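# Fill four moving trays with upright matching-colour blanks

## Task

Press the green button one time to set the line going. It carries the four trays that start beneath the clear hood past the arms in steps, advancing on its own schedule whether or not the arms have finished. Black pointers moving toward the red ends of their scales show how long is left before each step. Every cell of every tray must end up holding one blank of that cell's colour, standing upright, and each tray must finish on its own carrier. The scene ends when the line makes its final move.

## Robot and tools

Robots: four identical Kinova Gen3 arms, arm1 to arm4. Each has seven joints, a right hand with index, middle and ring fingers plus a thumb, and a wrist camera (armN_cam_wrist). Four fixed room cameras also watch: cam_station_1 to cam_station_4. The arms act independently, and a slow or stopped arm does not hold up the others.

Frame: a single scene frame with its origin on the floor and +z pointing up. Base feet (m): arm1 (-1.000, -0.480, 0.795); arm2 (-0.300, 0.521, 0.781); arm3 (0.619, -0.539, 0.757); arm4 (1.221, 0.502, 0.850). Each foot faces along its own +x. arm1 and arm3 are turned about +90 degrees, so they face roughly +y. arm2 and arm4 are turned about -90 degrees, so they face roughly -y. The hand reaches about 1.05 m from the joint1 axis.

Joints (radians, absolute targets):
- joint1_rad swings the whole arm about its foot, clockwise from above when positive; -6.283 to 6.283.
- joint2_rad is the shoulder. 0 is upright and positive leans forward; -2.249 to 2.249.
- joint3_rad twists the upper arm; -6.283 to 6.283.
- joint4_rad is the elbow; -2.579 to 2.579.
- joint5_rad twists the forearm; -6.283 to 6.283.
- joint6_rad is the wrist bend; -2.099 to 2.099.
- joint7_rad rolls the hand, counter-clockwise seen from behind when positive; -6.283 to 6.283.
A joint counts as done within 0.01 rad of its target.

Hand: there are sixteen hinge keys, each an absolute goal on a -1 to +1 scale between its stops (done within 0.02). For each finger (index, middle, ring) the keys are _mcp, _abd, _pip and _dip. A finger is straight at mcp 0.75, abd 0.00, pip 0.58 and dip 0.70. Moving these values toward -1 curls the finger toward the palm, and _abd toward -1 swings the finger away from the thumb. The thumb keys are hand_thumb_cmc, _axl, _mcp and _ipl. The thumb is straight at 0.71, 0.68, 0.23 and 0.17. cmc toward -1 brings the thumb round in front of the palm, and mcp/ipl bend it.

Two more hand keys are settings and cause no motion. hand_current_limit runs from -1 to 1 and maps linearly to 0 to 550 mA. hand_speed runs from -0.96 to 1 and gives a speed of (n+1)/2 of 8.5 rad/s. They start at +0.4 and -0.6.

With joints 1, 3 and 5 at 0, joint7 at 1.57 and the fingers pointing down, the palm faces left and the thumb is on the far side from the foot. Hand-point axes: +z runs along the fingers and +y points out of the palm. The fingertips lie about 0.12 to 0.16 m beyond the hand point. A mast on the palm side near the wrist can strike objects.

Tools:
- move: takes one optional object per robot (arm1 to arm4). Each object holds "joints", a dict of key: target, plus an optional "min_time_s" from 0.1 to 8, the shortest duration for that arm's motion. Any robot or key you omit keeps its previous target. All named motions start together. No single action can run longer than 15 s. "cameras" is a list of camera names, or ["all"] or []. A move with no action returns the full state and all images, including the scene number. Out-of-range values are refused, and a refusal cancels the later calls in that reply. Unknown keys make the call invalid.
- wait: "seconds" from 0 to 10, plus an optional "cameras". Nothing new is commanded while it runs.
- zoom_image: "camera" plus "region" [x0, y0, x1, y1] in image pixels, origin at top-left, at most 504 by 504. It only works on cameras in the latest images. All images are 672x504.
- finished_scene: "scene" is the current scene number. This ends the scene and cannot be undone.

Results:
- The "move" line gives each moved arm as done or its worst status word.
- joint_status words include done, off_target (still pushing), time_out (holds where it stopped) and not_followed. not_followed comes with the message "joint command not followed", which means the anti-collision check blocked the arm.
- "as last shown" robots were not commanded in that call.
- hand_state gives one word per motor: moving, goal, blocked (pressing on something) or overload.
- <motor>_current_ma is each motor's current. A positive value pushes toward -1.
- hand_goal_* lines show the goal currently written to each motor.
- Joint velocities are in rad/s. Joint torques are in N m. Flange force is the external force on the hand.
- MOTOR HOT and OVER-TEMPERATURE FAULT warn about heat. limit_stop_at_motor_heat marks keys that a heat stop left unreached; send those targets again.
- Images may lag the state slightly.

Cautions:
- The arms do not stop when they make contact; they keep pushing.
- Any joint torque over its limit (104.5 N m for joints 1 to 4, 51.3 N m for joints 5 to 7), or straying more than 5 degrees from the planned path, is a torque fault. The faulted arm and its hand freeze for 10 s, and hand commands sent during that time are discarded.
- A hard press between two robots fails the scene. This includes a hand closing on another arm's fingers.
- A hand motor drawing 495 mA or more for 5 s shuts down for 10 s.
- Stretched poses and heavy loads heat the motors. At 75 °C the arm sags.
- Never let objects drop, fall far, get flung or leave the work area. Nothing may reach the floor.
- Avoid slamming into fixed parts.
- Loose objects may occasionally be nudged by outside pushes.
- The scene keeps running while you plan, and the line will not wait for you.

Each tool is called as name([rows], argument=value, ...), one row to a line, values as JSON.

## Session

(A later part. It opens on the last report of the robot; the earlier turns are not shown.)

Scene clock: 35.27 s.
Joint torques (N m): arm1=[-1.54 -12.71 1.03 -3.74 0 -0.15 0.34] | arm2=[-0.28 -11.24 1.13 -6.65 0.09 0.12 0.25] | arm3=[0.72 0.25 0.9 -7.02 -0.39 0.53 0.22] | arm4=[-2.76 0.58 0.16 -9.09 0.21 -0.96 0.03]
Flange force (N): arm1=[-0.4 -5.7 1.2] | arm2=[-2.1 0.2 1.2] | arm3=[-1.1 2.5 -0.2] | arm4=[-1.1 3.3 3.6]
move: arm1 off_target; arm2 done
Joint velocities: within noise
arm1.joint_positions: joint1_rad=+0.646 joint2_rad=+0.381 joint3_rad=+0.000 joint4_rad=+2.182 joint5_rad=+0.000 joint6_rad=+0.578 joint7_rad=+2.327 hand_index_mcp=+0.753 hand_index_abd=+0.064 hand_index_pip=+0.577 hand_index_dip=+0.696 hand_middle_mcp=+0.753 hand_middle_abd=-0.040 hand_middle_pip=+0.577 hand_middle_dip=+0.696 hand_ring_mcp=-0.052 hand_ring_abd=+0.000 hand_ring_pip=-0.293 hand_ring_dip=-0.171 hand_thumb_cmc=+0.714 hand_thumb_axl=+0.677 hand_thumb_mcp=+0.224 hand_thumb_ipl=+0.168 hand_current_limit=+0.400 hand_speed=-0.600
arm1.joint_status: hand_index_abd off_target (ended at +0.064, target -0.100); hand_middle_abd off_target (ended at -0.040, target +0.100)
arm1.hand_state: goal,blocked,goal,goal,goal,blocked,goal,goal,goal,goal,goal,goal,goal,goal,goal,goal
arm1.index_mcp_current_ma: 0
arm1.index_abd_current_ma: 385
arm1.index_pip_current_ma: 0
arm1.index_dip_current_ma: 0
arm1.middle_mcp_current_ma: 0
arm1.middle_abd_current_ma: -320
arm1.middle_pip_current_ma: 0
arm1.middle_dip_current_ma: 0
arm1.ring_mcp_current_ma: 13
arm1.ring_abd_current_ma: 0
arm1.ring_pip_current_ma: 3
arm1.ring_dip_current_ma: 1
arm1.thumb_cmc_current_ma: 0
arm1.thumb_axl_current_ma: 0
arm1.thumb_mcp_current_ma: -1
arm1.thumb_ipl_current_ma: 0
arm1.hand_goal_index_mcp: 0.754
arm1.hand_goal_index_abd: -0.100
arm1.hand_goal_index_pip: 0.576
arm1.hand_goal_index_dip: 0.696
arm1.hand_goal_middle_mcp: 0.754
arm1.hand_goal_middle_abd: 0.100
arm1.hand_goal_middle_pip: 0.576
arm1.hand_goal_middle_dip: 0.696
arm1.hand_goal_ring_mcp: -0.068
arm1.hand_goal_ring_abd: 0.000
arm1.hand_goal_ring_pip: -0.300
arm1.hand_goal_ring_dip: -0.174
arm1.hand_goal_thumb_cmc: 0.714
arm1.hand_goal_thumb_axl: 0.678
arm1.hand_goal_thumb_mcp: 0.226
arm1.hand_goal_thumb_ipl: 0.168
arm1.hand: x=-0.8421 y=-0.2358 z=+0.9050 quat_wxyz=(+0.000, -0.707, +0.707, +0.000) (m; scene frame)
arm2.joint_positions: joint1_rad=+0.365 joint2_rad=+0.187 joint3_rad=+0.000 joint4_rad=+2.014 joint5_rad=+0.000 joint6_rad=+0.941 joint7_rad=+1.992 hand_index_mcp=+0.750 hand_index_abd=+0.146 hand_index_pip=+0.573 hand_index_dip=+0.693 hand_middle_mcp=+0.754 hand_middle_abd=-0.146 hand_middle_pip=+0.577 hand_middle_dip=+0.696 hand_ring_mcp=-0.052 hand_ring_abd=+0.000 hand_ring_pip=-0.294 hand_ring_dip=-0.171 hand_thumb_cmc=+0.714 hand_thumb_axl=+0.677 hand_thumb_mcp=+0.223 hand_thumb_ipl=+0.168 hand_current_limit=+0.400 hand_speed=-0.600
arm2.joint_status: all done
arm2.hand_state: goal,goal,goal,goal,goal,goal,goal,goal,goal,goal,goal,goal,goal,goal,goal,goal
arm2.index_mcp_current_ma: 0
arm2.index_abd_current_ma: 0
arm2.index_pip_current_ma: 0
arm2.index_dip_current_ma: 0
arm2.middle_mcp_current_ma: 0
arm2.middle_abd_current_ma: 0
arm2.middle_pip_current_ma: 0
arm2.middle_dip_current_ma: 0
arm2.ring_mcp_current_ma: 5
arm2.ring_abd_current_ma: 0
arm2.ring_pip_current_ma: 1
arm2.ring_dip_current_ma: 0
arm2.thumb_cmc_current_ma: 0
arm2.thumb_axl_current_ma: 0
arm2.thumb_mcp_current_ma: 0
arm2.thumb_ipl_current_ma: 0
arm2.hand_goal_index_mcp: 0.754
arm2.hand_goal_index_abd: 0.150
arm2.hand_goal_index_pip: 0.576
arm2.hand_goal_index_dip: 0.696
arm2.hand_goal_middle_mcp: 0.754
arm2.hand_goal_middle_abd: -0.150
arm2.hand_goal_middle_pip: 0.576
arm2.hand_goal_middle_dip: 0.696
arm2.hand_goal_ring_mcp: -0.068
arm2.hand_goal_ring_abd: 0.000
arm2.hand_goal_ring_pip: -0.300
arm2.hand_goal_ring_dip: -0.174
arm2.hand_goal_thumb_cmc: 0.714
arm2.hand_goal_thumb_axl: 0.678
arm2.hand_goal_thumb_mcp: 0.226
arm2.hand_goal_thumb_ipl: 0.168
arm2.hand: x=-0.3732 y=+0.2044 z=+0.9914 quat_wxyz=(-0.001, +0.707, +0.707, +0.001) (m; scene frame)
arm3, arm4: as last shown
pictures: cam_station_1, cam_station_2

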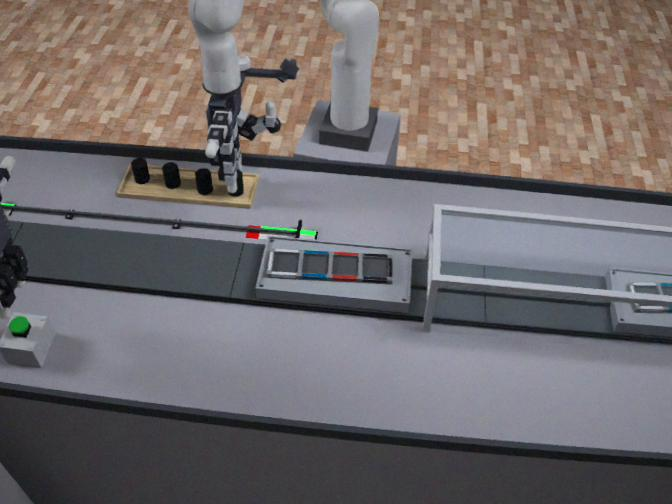

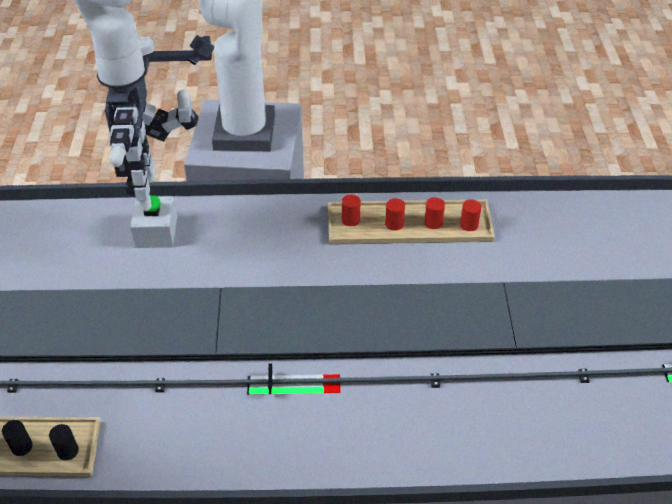

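move(arm1={"joints":{"joint2_rad":0.1576,"joint4_rad":1.99728,"joint6_rad":0.98671},"min_time_s":1.2}, arm2={"joints":{"joint1_rad":-0.84822,"joint2_rad":0.12796,"joint4_rad":1.98098,"joint6_rad":1.03265,"joint7_rad":0.77918},"min_time_s":2}, arm3={"joints":{"joint1_rad":1.10935,"joint2_rad":0.55554,"joint3_rad":0,"joint4_rad":1.26373,"joint5_rad":0,"joint6_rad":1.32232,"joint7_rad":2.55564},"min_time_s":2.5}, arm4={"joints":{"joint1_rad":-0.68617,"joint2_rad":0.25011,"joint3_rad":0,"joint4_rad":2.09793,"joint5_rad":0,"joint6_rad":0.79355,"joint7_rad":0.75303},"min_time_s":2.5}, cameras=[])

move(arm1={"joints":{"joint1_rad":-0.0915,"joint2_rad":0.44307,"joint4_rad":1.61773,"joint6_rad":1.08079,"joint7_rad":1.58969},"min_time_s":1.5}, arm2={"joints":{"joint2_rad":0.18824,"joint4_rad":2.06033,"joint6_rad":0.89302},"min_time_s":1}, arm3={"joints":{"joint2_rad":0.58499,"joint4_rad":1.3453,"joint6_rad":1.2113},"min_time_s":1}, arm4={"joints":{"joint2_rad":0.33421,"joint4_rad":2.15747,"joint6_rad":0.64991},"min_time_s":1}, cameras=["cam_station_1", "arm2_cam_wrist", "arm3_cam_wrist", "arm4_cam_wrist"])

zoom_image(camera="cam_station_1", region=[190, 185, 350, 305])

zoom_image(camera="arm2_cam_wrist", region=[180, 0, 480, 220])

zoom_image(camera="arm3_cam_wrist", region=[180, 0, 480, 220])

zoom_image(camera="arm4_cam_wrist", region=[180, 0, 480, 220])

Scene clock: 52.03 s.
Joint torques (N m): arm1=[-1.52 -11.05 0.95 -6.3 0 -0.12 0.35] | arm2=[-0.32 -10.73 1.11 -7.24 0.13 0 0.22] | arm3=[0.58 -17.86 0.82 -7.44 -0.42 0.71 0.22] | arm4=[-2.72 -12.76 0.39 -7.73 0.16 -0.5 0.03]
Flange force (N): arm1=[-2.0 -3.8 0.1] | arm2=[-0.6 2.4 1.2] | arm3=[-1.4 1.1 0.2] | arm4=[-4.1 -5.4 4.4]
move: arm1 done; arm2 done; arm3 done; arm4 done
Joint velocities: within noise
arm1.joint_positions: joint1_rad=+0.646 joint2_rad=+0.158 joint3_rad=+0.000 joint4_rad=+1.997 joint5_rad=+0.000 joint6_rad=+0.987 joint7_rad=+2.327 hand_index_mcp=+0.753 hand_index_abd=+0.064 hand_index_pip=+0.577 hand_index_dip=+0.696 hand_middle_mcp=+0.753 hand_middle_abd=-0.040 hand_middle_pip=+0.577 hand_middle_dip=+0.696 hand_ring_mcp=-0.052 hand_ring_abd=+0.000 hand_ring_pip=-0.293 hand_ring_dip=-0.171 hand_thumb_cmc=+0.714 hand_thumb_axl=+0.677 hand_thumb_mcp=+0.224 hand_thumb_ipl=+0.168 hand_current_limit=+0.400 hand_speed=-0.600
arm1.joint_status: all done
arm1.hand_state: goal,blocked,goal,goal,goal,blocked,goal,goal,goal,goal,goal,goal,goal,goal,goal,goal
arm1.index_mcp_current_ma: 0
arm1.index_abd_current_ma: 385
arm1.index_pip_current_ma: 0
arm1.index_dip_current_ma: 0
arm1.middle_mcp_current_ma: 0
arm1.middle_abd_current_ma: -320
arm1.middle_pip_current_ma: 0
arm1.middle_dip_current_ma: 0
arm1.ring_mcp_current_ma: 13
arm1.ring_abd_current_ma: 0
arm1.ring_pip_current_ma: 3
arm1.ring_dip_current_ma: 1
arm1.thumb_cmc_current_ma: 0
arm1.thumb_axl_current_ma: 0
arm1.thumb_mcp_current_ma: -1
arm1.thumb_ipl_current_ma: 0
arm1.hand_goal_index_mcp: 0.754
arm1.hand_goal_index_abd: -0.100
arm1.hand_goal_index_pip: 0.576
arm1.hand_goal_index_dip: 0.696
arm1.hand_goal_middle_mcp: 0.754
arm1.hand_goal_middle_abd: 0.100
arm1.hand_goal_middle_pip: 0.576
arm1.hand_goal_middle_dip: 0.696
arm1.hand_goal_ring_mcp: -0.068
arm1.hand_goal_ring_abd: 0.000
arm1.hand_goal_ring_pip: -0.300
arm1.hand_goal_ring_dip: -0.174
arm1.hand_goal_thumb_cmc: 0.714
arm1.hand_goal_thumb_axl: 0.678
arm1.hand_goal_thumb_mcp: 0.226
arm1.hand_goal_thumb_ipl: 0.168
arm1.hand: x=-0.8421 y=-0.2358 z=+1.0200 quat_wxyz=(+0.000, -0.707, +0.707, +0.000) (m; scene frame)
arm2.joint_positions: joint1_rad=-0.848 joint2_rad=+0.128 joint3_rad=+0.000 joint4_rad=+1.981 joint5_rad=+0.000 joint6_rad=+1.033 joint7_rad=+0.779 hand_index_mcp=+0.750 hand_index_abd=+0.146 hand_index_pip=+0.573 hand_index_dip=+0.693 hand_middle_mcp=+0.754 hand_middle_abd=-0.146 hand_middle_pip=+0.577 hand_middle_dip=+0.696 hand_ring_mcp=-0.052 hand_ring_abd=+0.000 hand_ring_pip=-0.294 hand_ring_dip=-0.171 hand_thumb_cmc=+0.714 hand_thumb_axl=+0.677 hand_thumb_mcp=+0.223 hand_thumb_ipl=+0.168 hand_current_limit=+0.400 hand_speed=-0.600
arm2.joint_status: all done
arm2.hand_state: goal,goal,goal,goal,goal,goal,goal,goal,goal,goal,goal,goal,goal,goal,goal,goal
arm2.index_mcp_current_ma: 0
arm2.index_abd_current_ma: 0
arm2.index_pip_current_ma: 0
arm2.index_dip_current_ma: 0
arm2.middle_mcp_current_ma: 0
arm2.middle_abd_current_ma: 0
arm2.middle_pip_current_ma: 0
arm2.middle_dip_current_ma: 0
arm2.ring_mcp_current_ma: 5
arm2.ring_abd_current_ma: 0
arm2.ring_pip_current_ma: 1
arm2.ring_dip_current_ma: 0
arm2.thumb_cmc_current_ma: 0
arm2.thumb_axl_current_ma: 0
arm2.thumb_mcp_current_ma: 0
arm2.thumb_ipl_current_ma: 0
arm2.hand_goal_index_mcp: 0.754
arm2.hand_goal_index_abd: 0.150
arm2.hand_goal_index_pip: 0.576
arm2.hand_goal_index_dip: 0.696
arm2.hand_goal_middle_mcp: 0.754
arm2.hand_goal_middle_abd: -0.150
arm2.hand_goal_middle_pip: 0.576
arm2.hand_goal_middle_dip: 0.696
arm2.hand_goal_ring_mcp: -0.068
arm2.hand_goal_ring_abd: 0.000
arm2.hand_goal_ring_pip: -0.300
arm2.hand_goal_ring_dip: -0.174
arm2.hand_goal_thumb_cmc: 0.714
arm2.hand_goal_thumb_axl: 0.678
arm2.hand_goal_thumb_mcp: 0.226
arm2.hand_goal_thumb_ipl: 0.168
arm2.hand: x=-0.0019 y=+0.2521 z=+1.0197 quat_wxyz=(-0.001, +0.707, +0.707, +0.001) (m; scene frame)
arm3.joint_positions: joint1_rad=+1.109 joint2_rad=+0.556 joint3_rad=+0.000 joint4_rad=+1.264 joint5_rad=+0.000 joint6_rad=+1.322 joint7_rad=+2.556 hand_index_mcp=+0.753 hand_index_abd=+0.146 hand_index_pip=+0.577 hand_index_dip=+0.696 hand_middle_mcp=+0.753 hand_middle_abd=-0.146 hand_middle_pip=+0.577 hand_middle_dip=+0.696 hand_ring_mcp=-0.051 hand_ring_abd=+0.000 hand_ring_pip=-0.294 hand_ring_dip=-0.171 hand_thumb_cmc=+0.714 hand_thumb_axl=+0.677 hand_thumb_mcp=+0.224 hand_thumb_ipl=+0.168 hand_current_limit=+0.400 hand_speed=-0.600
arm3.joint_status: all done
arm3.hand_state: goal,goal,goal,goal,goal,goal,goal,goal,goal,goal,goal,goal,goal,goal,goal,goal
arm3.index_mcp_current_ma: -4
arm3.index_abd_current_ma: -15
arm3.index_pip_current_ma: 3
arm3.index_dip_current_ma: 0
arm3.middle_mcp_current_ma: -4
arm3.middle_abd_current_ma: 17
arm3.middle_pip_current_ma: 3
arm3.middle_dip_current_ma: 0
arm3.ring_mcp_current_ma: 89
arm3.ring_abd_current_ma: 0
arm3.ring_pip_current_ma: 30
arm3.ring_dip_current_ma: 13
arm3.thumb_cmc_current_ma: 1
arm3.thumb_axl_current_ma: -4
arm3.thumb_mcp_current_ma: -15
arm3.thumb_ipl_current_ma: -2
arm3.hand_goal_index_mcp: 0.754
arm3.hand_goal_index_abd: 0.150
arm3.hand_goal_index_pip: 0.576
arm3.hand_goal_index_dip: 0.696
arm3.hand_goal_middle_mcp: 0.754
arm3.hand_goal_middle_abd: -0.150
arm3.hand_goal_middle_pip: 0.576
arm3.hand_goal_middle_dip: 0.696
arm3.hand_goal_ring_mcp: -0.068
arm3.hand_goal_ring_abd: 0.000
arm3.hand_goal_ring_pip: -0.300
arm3.hand_goal_ring_dip: -0.174
arm3.hand_goal_thumb_cmc: 0.714
arm3.hand_goal_thumb_axl: 0.678
arm3.hand_goal_thumb_mcp: 0.226
arm3.hand_goal_thumb_ipl: 0.168
arm3.hand: x=+0.9902 y=-0.2456 z=+1.0154 quat_wxyz=(-0.005, -0.707, +0.707, +0.004) (m; scene frame)
arm4.joint_positions: joint1_rad=-0.686 joint2_rad=+0.250 joint3_rad=+0.000 joint4_rad=+2.098 joint5_rad=+0.000 joint6_rad=+0.794 joint7_rad=+0.753 hand_index_mcp=+0.753 hand_index_abd=+0.145 hand_index_pip=+0.577 hand_index_dip=+0.696 hand_middle_mcp=+0.753 hand_middle_abd=-0.147 hand_middle_pip=+0.577 hand_middle_dip=+0.696 hand_ring_mcp=-0.052 hand_ring_abd=+0.000 hand_ring_pip=-0.293 hand_ring_dip=-0.171 hand_thumb_cmc=+0.714 hand_thumb_axl=+0.677 hand_thumb_mcp=+0.224 hand_thumb_ipl=+0.168 hand_current_limit=+0.400 hand_speed=-0.600
arm4.joint_status: all done
arm4.hand_state: goal,goal,goal,goal,goal,goal,goal,goal,goal,goal,goal,goal,goal,goal,goal,goal
arm4.index_mcp_current_ma: -4
arm4.index_abd_current_ma: -22
arm4.index_pip_current_ma: 3
arm4.index_dip_current_ma: 0
arm4.middle_mcp_current_ma: -4
arm4.middle_abd_current_ma: 12
arm4.middle_pip_current_ma: 3
arm4.middle_dip_current_ma: 0
arm4.ring_mcp_current_ma: 80
arm4.ring_abd_current_ma: 0
arm4.ring_pip_current_ma: 34
arm4.ring_dip_current_ma: 12
arm4.thumb_cmc_current_ma: 1
arm4.thumb_axl_current_ma: -4
arm4.thumb_mcp_current_ma: -15
arm4.thumb_ipl_current_ma: -2
arm4.hand_goal_index_mcp: 0.754
arm4.hand_goal_index_abd: 0.150
arm4.hand_goal_index_pip: 0.576
arm4.hand_goal_index_dip: 0.696
arm4.hand_goal_middle_mcp: 0.754
arm4.hand_goal_middle_abd: -0.150
arm4.hand_goal_middle_pip: 0.576
arm4.hand_goal_middle_dip: 0.696
arm4.hand_goal_ring_mcp: -0.068
arm4.hand_goal_ring_abd: 0.000
arm4.hand_goal_ring_pip: -0.300
arm4.hand_goal_ring_dip: -0.174
arm4.hand_goal_thumb_cmc: 0.714
arm4.hand_goal_thumb_axl: 0.678
arm4.hand_goal_thumb_mcp: 0.226
arm4.hand_goal_thumb_ipl: 0.168
arm4.hand: x=+1.5301 y=+0.2376 z=+1.0178 quat_wxyz=(-0.003, +0.707, +0.707, -0.004) (m; scene frame)
pictures: none
No camera images: "cameras" was empty.

Scene clock: 54.07 s.
Joint torques (N m): arm1=[-1.57 -17.17 1.01 -6.75 -0.08 -0.22 0.37] | arm2=[-0.31 -11.21 1.11 -6.45 0.07 -0.02 0.31] | arm3=[0.67 -18.01 0.9 -7.24 -0.38 0.72 0.2] | arm4=[-2.74 -13.38 0.37 -6.7 0.14 -0.54 0]
Flange force (N): arm1=[-5.5 -2.5 0.4] | arm2=[-0.7 2.5 1.2] | arm3=[-1.2 1.5 0.3] | arm4=[-4.9 -6.3 4.1]
move: arm1 done; arm2 done; arm3 done; arm4 done
Joint velocities: within noise
arm1.joint_positions: joint1_rad=-0.091 joint2_rad=+0.443 joint3_rad=+0.000 joint4_rad=+1.618 joint5_rad=+0.000 joint6_rad=+1.081 joint7_rad=+1.590 hand_index_mcp=+0.753 hand_index_abd=+0.064 hand_index_pip=+0.577 hand_index_dip=+0.696 hand_middle_mcp=+0.753 hand_middle_abd=-0.040 hand_middle_pip=+0.577 hand_middle_dip=+0.696 hand_ring_mcp=-0.052 hand_ring_abd=+0.000 hand_ring_pip=-0.293 hand_ring_dip=-0.171 hand_thumb_cmc=+0.714 hand_thumb_axl=+0.677 hand_thumb_mcp=+0.224 hand_thumb_ipl=+0.168 hand_current_limit=+0.400 hand_speed=-0.600
arm1.joint_status: all done
arm1.hand_state: goal,blocked,goal,goal,goal,blocked,goal,goal,goal,goal,goal,goal,goal,goal,goal,goal
arm1.index_mcp_current_ma: 0
arm1.index_abd_current_ma: 385
arm1.index_pip_current_ma: 0
arm1.index_dip_current_ma: 0
arm1.middle_mcp_current_ma: 0
arm1.middle_abd_current_ma: -320
arm1.middle_pip_current_ma: 0
arm1.middle_dip_current_ma: 0
arm1.ring_mcp_current_ma: 13
arm1.ring_abd_current_ma: 0
arm1.ring_pip_current_ma: 3
arm1.ring_dip_current_ma: 1
arm1.thumb_cmc_current_ma: 0
arm1.thumb_axl_current_ma: 0
arm1.thumb_mcp_current_ma: -1
arm1.thumb_ipl_current_ma: 0
arm1.hand_goal_index_mcp: 0.754
arm1.hand_goal_index_abd: -0.100
arm1.hand_goal_index_pip: 0.576
arm1.hand_goal_index_dip: 0.696
arm1.hand_goal_middle_mcp: 0.754
arm1.hand_goal_middle_abd: 0.100
arm1.hand_goal_middle_pip: 0.576
arm1.hand_goal_middle_dip: 0.696
arm1.hand_goal_ring_mcp: -0.068
arm1.hand_goal_ring_abd: 0.000
arm1.hand_goal_ring_pip: -0.300
arm1.hand_goal_ring_dip: -0.174
arm1.hand_goal_thumb_cmc: 0.714
arm1.hand_goal_thumb_axl: 0.678
arm1.hand_goal_thumb_mcp: 0.226
arm1.hand_goal_thumb_ipl: 0.168
arm1.hand: x=-1.0520 y=-0.0003 z=+1.0098 quat_wxyz=(+0.000, -0.707, +0.707, +0.000) (m; scene frame)
arm2.joint_positions: joint1_rad=-0.848 joint2_rad=+0.188 joint3_rad=+0.000 joint4_rad=+2.060 joint5_rad=+0.000 joint6_rad=+0.893 joint7_rad=+0.779 hand_index_mcp=+0.750 hand_index_abd=+0.146 hand_index_pip=+0.573 hand_index_dip=+0.693 hand_middle_mcp=+0.754 hand_middle_abd=-0.146 hand_middle_pip=+0.577 hand_middle_dip=+0.696 hand_ring_mcp=-0.052 hand_ring_abd=+0.000 hand_ring_pip=-0.294 hand_ring_dip=-0.171 hand_thumb_cmc=+0.714 hand_thumb_axl=+0.677 hand_thumb_mcp=+0.223 hand_thumb_ipl=+0.168 hand_current_limit=+0.400 hand_speed=-0.600
arm2.joint_status: all done
arm2.hand_state: goal,goal,goal,goal,goal,goal,goal,goal,goal,goal,goal,goal,goal,goal,goal,goal
arm2.index_mcp_current_ma: 0
arm2.index_abd_current_ma: 0
arm2.index_pip_current_ma: 0
arm2.index_dip_current_ma: 0
arm2.middle_mcp_current_ma: 0
arm2.middle_abd_current_ma: 0
arm2.middle_pip_current_ma: 0
arm2.middle_dip_current_ma: 0
arm2.ring_mcp_current_ma: 5
arm2.ring_abd_current_ma: 0
arm2.ring_pip_current_ma: 1
arm2.ring_dip_current_ma: 0
arm2.thumb_cmc_current_ma: 0
arm2.thumb_axl_current_ma: 0
arm2.thumb_mcp_current_ma: 0
arm2.thumb_ipl_current_ma: 0
arm2.hand_goal_index_mcp: 0.754
arm2.hand_goal_index_abd: 0.150
arm2.hand_goal_index_pip: 0.576
arm2.hand_goal_index_dip: 0.696
arm2.hand_goal_middle_mcp: 0.754
arm2.hand_goal_middle_abd: -0.150
arm2.hand_goal_middle_pip: 0.576
arm2.hand_goal_middle_dip: 0.696
arm2.hand_goal_ring_mcp: -0.068
arm2.hand_goal_ring_abd: 0.000
arm2.hand_goal_ring_pip: -0.300
arm2.hand_goal_ring_dip: -0.174
arm2.hand_goal_thumb_cmc: 0.714
arm2.hand_goal_thumb_axl: 0.678
arm2.hand_goal_thumb_mcp: 0.226
arm2.hand_goal_thumb_ipl: 0.168
arm2.hand: x=-0.0019 y=+0.2522 z=+0.9797 quat_wxyz=(-0.001, +0.707, +0.707, +0.001) (m; scene frame)
arm3.joint_positions: joint1_rad=+1.109 joint2_rad=+0.585 joint3_rad=+0.000 joint4_rad=+1.345 joint5_rad=+0.000 joint6_rad=+1.211 joint7_rad=+2.556 hand_index_mcp=+0.753 hand_index_abd=+0.146 hand_index_pip=+0.577 hand_index_dip=+0.696 hand_middle_mcp=+0.753 hand_middle_abd=-0.146 hand_middle_pip=+0.577 hand_middle_dip=+0.696 hand_ring_mcp=-0.051 hand_ring_abd=+0.000 hand_ring_pip=-0.294 hand_ring_dip=-0.171 hand_thumb_cmc=+0.714 hand_thumb_axl=+0.677 hand_thumb_mcp=+0.224 hand_thumb_ipl=+0.168 hand_current_limit=+0.400 hand_speed=-0.600
arm3.joint_status: all done
arm3.hand_state: goal,goal,goal,goal,goal,goal,goal,goal,goal,goal,goal,goal,goal,goal,goal,goal
arm3.index_mcp_current_ma: -4
arm3.index_abd_current_ma: -15
arm3.index_pip_current_ma: 3
arm3.index_dip_current_ma: 0
arm3.middle_mcp_current_ma: -4
arm3.middle_abd_current_ma: 17
arm3.middle_pip_current_ma: 3
arm3.middle_dip_current_ma: 0
arm3.ring_mcp_current_ma: 89
arm3.ring_abd_current_ma: 0
arm3.ring_pip_current_ma: 30
arm3.ring_dip_current_ma: 13
arm3.thumb_cmc_current_ma: 1
arm3.thumb_axl_current_ma: -4
arm3.thumb_mcp_current_ma: -15
arm3.thumb_ipl_current_ma: -2
arm3.hand_goal_index_mcp: 0.754
arm3.hand_goal_index_abd: 0.150
arm3.hand_goal_index_pip: 0.576
arm3.hand_goal_index_dip: 0.696
arm3.hand_goal_middle_mcp: 0.754
arm3.hand_goal_middle_abd: -0.150
arm3.hand_goal_middle_pip: 0.576
arm3.hand_goal_middle_dip: 0.696
arm3.hand_goal_ring_mcp: -0.068
arm3.hand_goal_ring_abd: 0.000
arm3.hand_goal_ring_pip: -0.300
arm3.hand_goal_ring_dip: -0.174
arm3.hand_goal_thumb_cmc: 0.714
arm3.hand_goal_thumb_axl: 0.678
arm3.hand_goal_thumb_mcp: 0.226
arm3.hand_goal_thumb_ipl: 0.168
arm3.hand: x=+0.9897 y=-0.2456 z=+0.9754 quat_wxyz=(-0.005, -0.707, +0.707, +0.004) (m; scene frame)
arm4.joint_positions: joint1_rad=-0.686 joint2_rad=+0.334 joint3_rad=+0.000 joint4_rad=+2.157 joint5_rad=+0.000 joint6_rad=+0.650 joint7_rad=+0.753 hand_index_mcp=+0.753 hand_index_abd=+0.145 hand_index_pip=+0.577 hand_index_dip=+0.696 hand_middle_mcp=+0.753 hand_middle_abd=-0.147 hand_middle_pip=+0.577 hand_middle_dip=+0.696 hand_ring_mcp=-0.052 hand_ring_abd=+0.000 hand_ring_pip=-0.293 hand_ring_dip=-0.171 hand_thumb_cmc=+0.714 hand_thumb_axl=+0.677 hand_thumb_mcp=+0.224 hand_thumb_ipl=+0.168 hand_current_limit=+0.400 hand_speed=-0.600
arm4.joint_status: all done
arm4.hand_state: goal,goal,goal,goal,goal,goal,goal,goal,goal,goal,goal,goal,goal,goal,goal,goal
arm4.index_mcp_current_ma: -4
arm4.index_abd_current_ma: -22
arm4.index_pip_current_ma: 3
arm4.index_dip_current_ma: 0
arm4.middle_mcp_current_ma: -4
arm4.middle_abd_current_ma: 12
arm4.middle_pip_current_ma: 3
arm4.middle_dip_current_ma: 0
arm4.ring_mcp_current_ma: 80
arm4.ring_abd_current_ma: 0
arm4.ring_pip_current_ma: 34
arm4.ring_dip_current_ma: 12
arm4.thumb_cmc_current_ma: 1
arm4.thumb_axl_current_ma: -4
arm4.thumb_mcp_current_ma: -15
arm4.thumb_ipl_current_ma: -2
arm4.hand_goal_index_mcp: 0.754
arm4.hand_goal_index_abd: 0.150
arm4.hand_goal_index_pip: 0.576
arm4.hand_goal_index_dip: 0.696
arm4.hand_goal_middle_mcp: 0.754
arm4.hand_goal_middle_abd: -0.150
arm4.hand_goal_middle_pip: 0.576
arm4.hand_goal_middle_dip: 0.696
arm4.hand_goal_ring_mcp: -0.068
arm4.hand_goal_ring_abd: 0.000
arm4.hand_goal_ring_pip: -0.300
arm4.hand_goal_ring_dip: -0.174
arm4.hand_goal_thumb_cmc: 0.714
arm4.hand_goal_thumb_axl: 0.678
arm4.hand_goal_thumb_mcp: 0.226
arm4.hand_goal_thumb_ipl: 0.168
arm4.hand: x=+1.5297 y=+0.2376 z=+0.9778 quat_wxyz=(-0.003, +0.707, +0.707, -0.004) (m; scene frame)
pictures: arm2_cam_wrist, arm3_cam_wrist, arm4_cam_wrist, cam_station_1
camera_calibration:
arm2_cam_wrist: T_world_to_cam=[[0.606516, -0.794443, -0.0316103, 0.274873], [-0.544493, -0.444006, 0.711608, -0.633471], [-0.579367, -0.41439, -0.701865, 0.919026], [0, 0, 0, 1]] pos_world=[0.020818, 0.317941, 1.1045]
arm3_cam_wrist: T_world_to_cam=[[-0.618061, 0.786057, 0.0106699, 0.830902], [0.517861, 0.396897, 0.757821, -1.20738], [0.591456, 0.473905, -0.652375, 0.291689], [0, 0, 0, 1]] pos_world=[0.966282, -0.312165, 1.0964]
arm4_cam_wrist: T_world_to_cam=[[0.637956, -0.769876, -0.0173869, -0.739281], [-0.501989, -0.432882, 0.748746, 0.0865803], [-0.583968, -0.468939, -0.662629, 1.77358], [0, 0, 0, 1]] pos_world=[1.55081, 0.300026, 1.09755]

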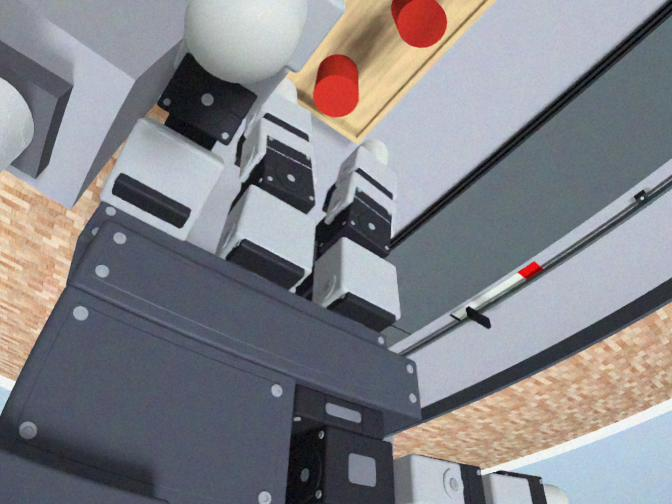

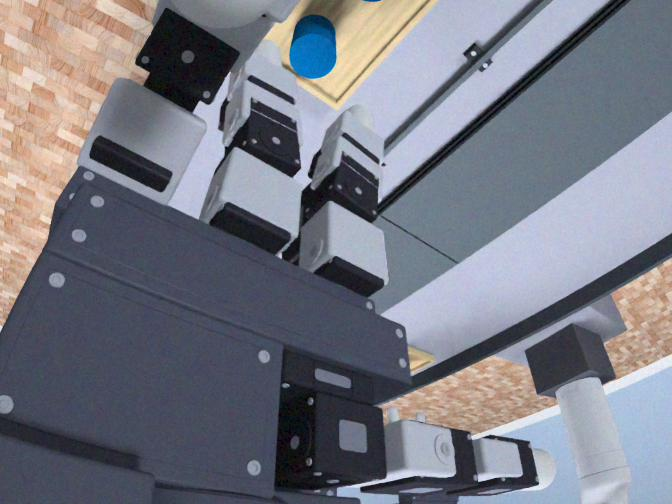

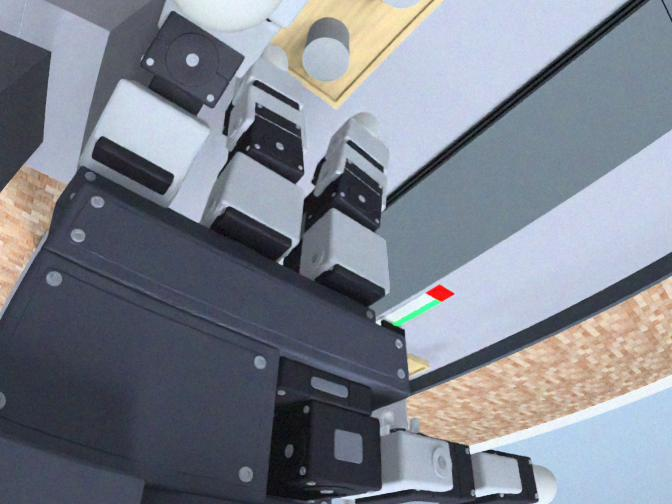

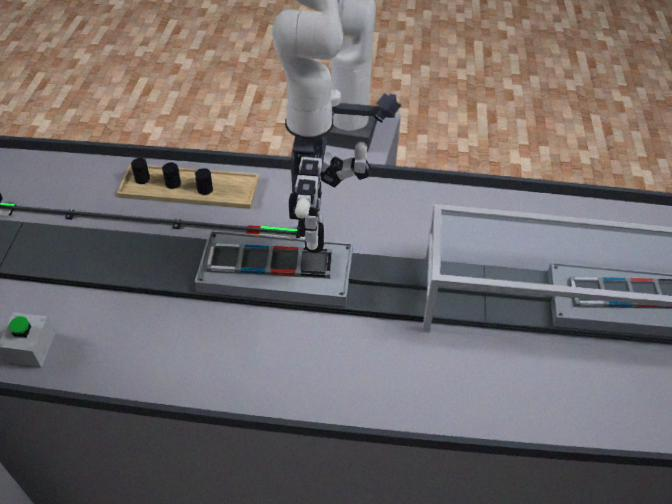

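Scaled by 3.150.

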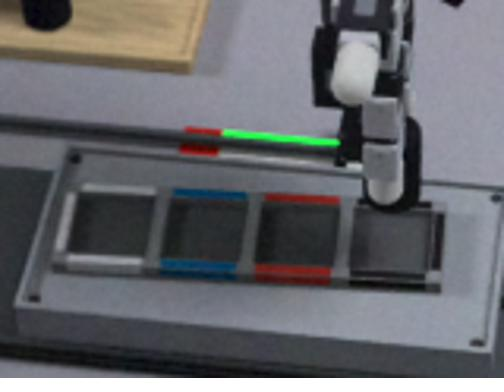

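Scaled by 1.680 from the camera's 672x504 image, which has a finer 960x720 frame.

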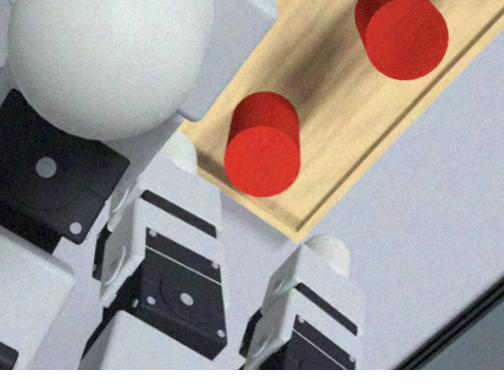

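Scaled by 1.680 from the camera's 672x504 image, which has a finer 960x720 frame.

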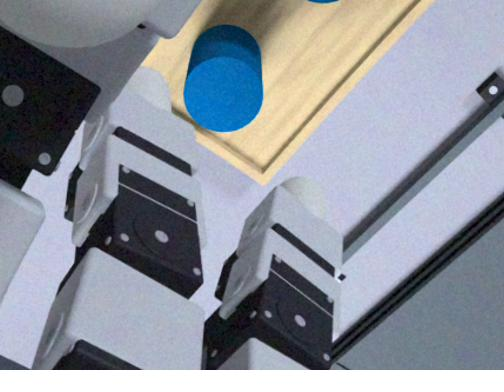

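Scaled by 1.680 from the camera's 672x504 image, which has a finer 960x720 frame.

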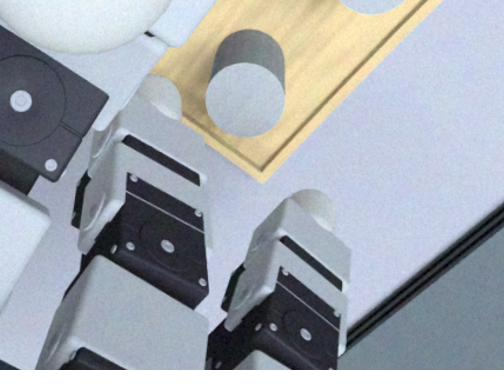

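wait(seconds=0.1, cameras=["cam_station_1"])

zoom_image(camera="cam_station_1", region=[190, 185, 350, 305])

Scene clock: 66.57 s.
Joint torques (N m): arm1=[-1.46 -17.24 1.03 -6.82 -0.1 -0.2 0.39] | arm2=[-0.28 -11.25 1.18 -6.53 0.13 0.03 0.29] | arm3=[0.69 -18.04 0.84 -7.22 -0.42 0.73 0.2] | arm4=[-2.62 -13.41 0.34 -6.73 0.14 -0.52 0.03]
Flange force (N): arm1=[-5.3 -2.2 0.6] | arm2=[-0.6 2.4 1.6] | arm3=[-1.4 1.5 0.3] | arm4=[-4.6 -6.0 4.3]
Joint velocities: within noise
arm1.joint_positions: joint1_rad=-0.091 joint2_rad=+0.443 joint3_rad=+0.000 joint4_rad=+1.618 joint5_rad=+0.000 joint6_rad=+1.081 joint7_rad=+1.590 hand_index_mcp=+0.753 hand_index_abd=+0.064 hand_index_pip=+0.577 hand_index_dip=+0.696 hand_middle_mcp=+0.753 hand_middle_abd=-0.040 hand_middle_pip=+0.577 hand_middle_dip=+0.696 hand_ring_mcp=-0.052 hand_ring_abd=+0.000 hand_ring_pip=-0.293 hand_ring_dip=-0.171 hand_thumb_cmc=+0.714 hand_thumb_axl=+0.677 hand_thumb_mcp=+0.224 hand_thumb_ipl=+0.168 hand_current_limit=+0.400 hand_speed=-0.600
arm1.joint_status: all done
arm1.hand_state: goal,blocked,goal,goal,goal,blocked,goal,goal,goal,goal,goal,goal,goal,goal,goal,goal
arm1.index_mcp_current_ma: 0
arm1.index_abd_current_ma: 385
arm1.index_pip_current_ma: 0
arm1.index_dip_current_ma: 0
arm1.middle_mcp_current_ma: 0
arm1.middle_abd_current_ma: -320
arm1.middle_pip_current_ma: 0
arm1.middle_dip_current_ma: 0
arm1.ring_mcp_current_ma: 13
arm1.ring_abd_current_ma: 0
arm1.ring_pip_current_ma: 3
arm1.ring_dip_current_ma: 1
arm1.thumb_cmc_current_ma: 0
arm1.thumb_axl_current_ma: 0
arm1.thumb_mcp_current_ma: -1
arm1.thumb_ipl_current_ma: 0
arm1.hand_goal_index_mcp: 0.754
arm1.hand_goal_index_abd: -0.100
arm1.hand_goal_index_pip: 0.576
arm1.hand_goal_index_dip: 0.696
arm1.hand_goal_middle_mcp: 0.754
arm1.hand_goal_middle_abd: 0.100
arm1.hand_goal_middle_pip: 0.576
arm1.hand_goal_middle_dip: 0.696
arm1.hand_goal_ring_mcp: -0.068
arm1.hand_goal_ring_abd: 0.000
arm1.hand_goal_ring_pip: -0.300
arm1.hand_goal_ring_dip: -0.174
arm1.hand_goal_thumb_cmc: 0.714
arm1.hand_goal_thumb_axl: 0.678
arm1.hand_goal_thumb_mcp: 0.226
arm1.hand_goal_thumb_ipl: 0.168
arm1.hand: x=-1.0520 y=-0.0003 z=+1.0098 quat_wxyz=(+0.000, -0.707, +0.707, +0.000) (m; scene frame)
arm2.joint_positions: joint1_rad=-0.848 joint2_rad=+0.188 joint3_rad=+0.000 joint4_rad=+2.060 joint5_rad=+0.000 joint6_rad=+0.893 joint7_rad=+0.779 hand_index_mcp=+0.750 hand_index_abd=+0.146 hand_index_pip=+0.573 hand_index_dip=+0.693 hand_middle_mcp=+0.754 hand_middle_abd=-0.146 hand_middle_pip=+0.577 hand_middle_dip=+0.696 hand_ring_mcp=-0.052 hand_ring_abd=+0.000 hand_ring_pip=-0.294 hand_ring_dip=-0.171 hand_thumb_cmc=+0.714 hand_thumb_axl=+0.677 hand_thumb_mcp=+0.223 hand_thumb_ipl=+0.168 hand_current_limit=+0.400 hand_speed=-0.600
arm2.joint_status: all done
arm2.hand_state: goal,goal,goal,goal,goal,goal,goal,goal,goal,goal,goal,goal,goal,goal,goal,goal
arm2.index_mcp_current_ma: 0
arm2.index_abd_current_ma: 0
arm2.index_pip_current_ma: 0
arm2.index_dip_current_ma: 0
arm2.middle_mcp_current_ma: 0
arm2.middle_abd_current_ma: 0
arm2.middle_pip_current_ma: 0
arm2.middle_dip_current_ma: 0
arm2.ring_mcp_current_ma: 5
arm2.ring_abd_current_ma: 0
arm2.ring_pip_current_ma: 1
arm2.ring_dip_current_ma: 0
arm2.thumb_cmc_current_ma: 0
arm2.thumb_axl_current_ma: 0
arm2.thumb_mcp_current_ma: 0
arm2.thumb_ipl_current_ma: 0
arm2.hand_goal_index_mcp: 0.754
arm2.hand_goal_index_abd: 0.150
arm2.hand_goal_index_pip: 0.576
arm2.hand_goal_index_dip: 0.696
arm2.hand_goal_middle_mcp: 0.754
arm2.hand_goal_middle_abd: -0.150
arm2.hand_goal_middle_pip: 0.576
arm2.hand_goal_middle_dip: 0.696
arm2.hand_goal_ring_mcp: -0.068
arm2.hand_goal_ring_abd: 0.000
arm2.hand_goal_ring_pip: -0.300
arm2.hand_goal_ring_dip: -0.174
arm2.hand_goal_thumb_cmc: 0.714
arm2.hand_goal_thumb_axl: 0.678
arm2.hand_goal_thumb_mcp: 0.226
arm2.hand_goal_thumb_ipl: 0.168
arm2.hand: x=-0.0019 y=+0.2522 z=+0.9797 quat_wxyz=(-0.001, +0.707, +0.707, +0.001) (m; scene frame)
arm3.joint_positions: joint1_rad=+1.109 joint2_rad=+0.585 joint3_rad=+0.000 joint4_rad=+1.345 joint5_rad=+0.000 joint6_rad=+1.211 joint7_rad=+2.556 hand_index_mcp=+0.753 hand_index_abd=+0.146 hand_index_pip=+0.577 hand_index_dip=+0.696 hand_middle_mcp=+0.753 hand_middle_abd=-0.146 hand_middle_pip=+0.577 hand_middle_dip=+0.696 hand_ring_mcp=-0.051 hand_ring_abd=+0.000 hand_ring_pip=-0.294 hand_ring_dip=-0.171 hand_thumb_cmc=+0.714 hand_thumb_axl=+0.677 hand_thumb_mcp=+0.224 hand_thumb_ipl=+0.168 hand_current_limit=+0.400 hand_speed=-0.600
arm3.joint_status: all done
arm3.hand_state: goal,goal,goal,goal,goal,goal,goal,goal,goal,goal,goal,goal,goal,goal,goal,goal
arm3.index_mcp_current_ma: -4
arm3.index_abd_current_ma: -15
arm3.index_pip_current_ma: 3
arm3.index_dip_current_ma: 0
arm3.middle_mcp_current_ma: -4
arm3.middle_abd_current_ma: 17
arm3.middle_pip_current_ma: 3
arm3.middle_dip_current_ma: 0
arm3.ring_mcp_current_ma: 89
arm3.ring_abd_current_ma: 0
arm3.ring_pip_current_ma: 30
arm3.ring_dip_current_ma: 13
arm3.thumb_cmc_current_ma: 1
arm3.thumb_axl_current_ma: -4
arm3.thumb_mcp_current_ma: -15
arm3.thumb_ipl_current_ma: -2
arm3.hand_goal_index_mcp: 0.754
arm3.hand_goal_index_abd: 0.150
arm3.hand_goal_index_pip: 0.576
arm3.hand_goal_index_dip: 0.696
arm3.hand_goal_middle_mcp: 0.754
arm3.hand_goal_middle_abd: -0.150
arm3.hand_goal_middle_pip: 0.576
arm3.hand_goal_middle_dip: 0.696
arm3.hand_goal_ring_mcp: -0.068
arm3.hand_goal_ring_abd: 0.000
arm3.hand_goal_ring_pip: -0.300
arm3.hand_goal_ring_dip: -0.174
arm3.hand_goal_thumb_cmc: 0.714
arm3.hand_goal_thumb_axl: 0.678
arm3.hand_goal_thumb_mcp: 0.226
arm3.hand_goal_thumb_ipl: 0.168
arm3.hand: x=+0.9897 y=-0.2456 z=+0.9754 quat_wxyz=(-0.005, -0.707, +0.707, +0.004) (m; scene frame)
arm4.joint_positions: joint1_rad=-0.686 joint2_rad=+0.334 joint3_rad=+0.000 joint4_rad=+2.157 joint5_rad=+0.000 joint6_rad=+0.650 joint7_rad=+0.753 hand_index_mcp=+0.753 hand_index_abd=+0.145 hand_index_pip=+0.577 hand_index_dip=+0.696 hand_middle_mcp=+0.753 hand_middle_abd=-0.147 hand_middle_pip=+0.577 hand_middle_dip=+0.696 hand_ring_mcp=-0.052 hand_ring_abd=+0.000 hand_ring_pip=-0.293 hand_ring_dip=-0.171 hand_thumb_cmc=+0.714 hand_thumb_axl=+0.677 hand_thumb_mcp=+0.224 hand_thumb_ipl=+0.168 hand_current_limit=+0.400 hand_speed=-0.600
arm4.joint_status: all done
arm4.hand_state: goal,goal,goal,goal,goal,goal,goal,goal,goal,goal,goal,goal,goal,goal,goal,goal
arm4.index_mcp_current_ma: -4
arm4.index_abd_current_ma: -22
arm4.index_pip_current_ma: 3
arm4.index_dip_current_ma: 0
arm4.middle_mcp_current_ma: -4
arm4.middle_abd_current_ma: 12
arm4.middle_pip_current_ma: 3
arm4.middle_dip_current_ma: 0
arm4.ring_mcp_current_ma: 80
arm4.ring_abd_current_ma: 0
arm4.ring_pip_current_ma: 34
arm4.ring_dip_current_ma: 12
arm4.thumb_cmc_current_ma: 1
arm4.thumb_axl_current_ma: -4
arm4.thumb_mcp_current_ma: -15
arm4.thumb_ipl_current_ma: -2
arm4.hand_goal_index_mcp: 0.754
arm4.hand_goal_index_abd: 0.150
arm4.hand_goal_index_pip: 0.576
arm4.hand_goal_index_dip: 0.696
arm4.hand_goal_middle_mcp: 0.754
arm4.hand_goal_middle_abd: -0.150
arm4.hand_goal_middle_pip: 0.576
arm4.hand_goal_middle_dip: 0.696
arm4.hand_goal_ring_mcp: -0.068
arm4.hand_goal_ring_abd: 0.000
arm4.hand_goal_ring_pip: -0.300
arm4.hand_goal_ring_dip: -0.174
arm4.hand_goal_thumb_cmc: 0.714
arm4.hand_goal_thumb_axl: 0.678
arm4.hand_goal_thumb_mcp: 0.226
arm4.hand_goal_thumb_ipl: 0.168
arm4.hand: x=+1.5297 y=+0.2376 z=+0.9778 quat_wxyz=(-0.003, +0.707, +0.707, -0.004) (m; scene frame)
wait: 0.10 s; at rest from the start
pictures: cam_station_1

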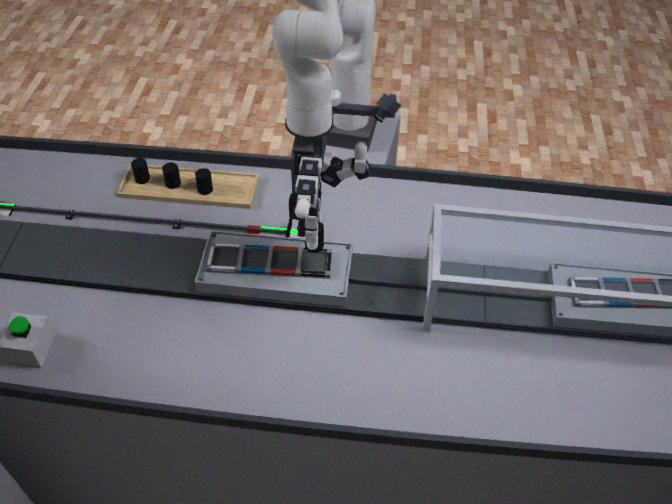

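Scaled by 3.150.

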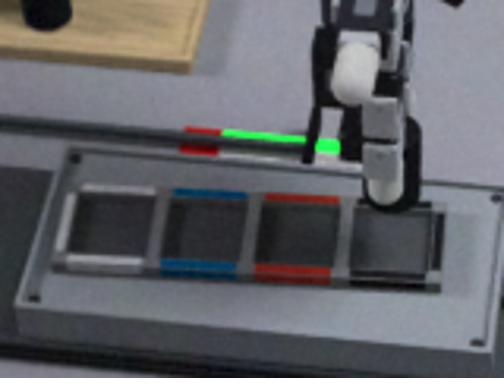

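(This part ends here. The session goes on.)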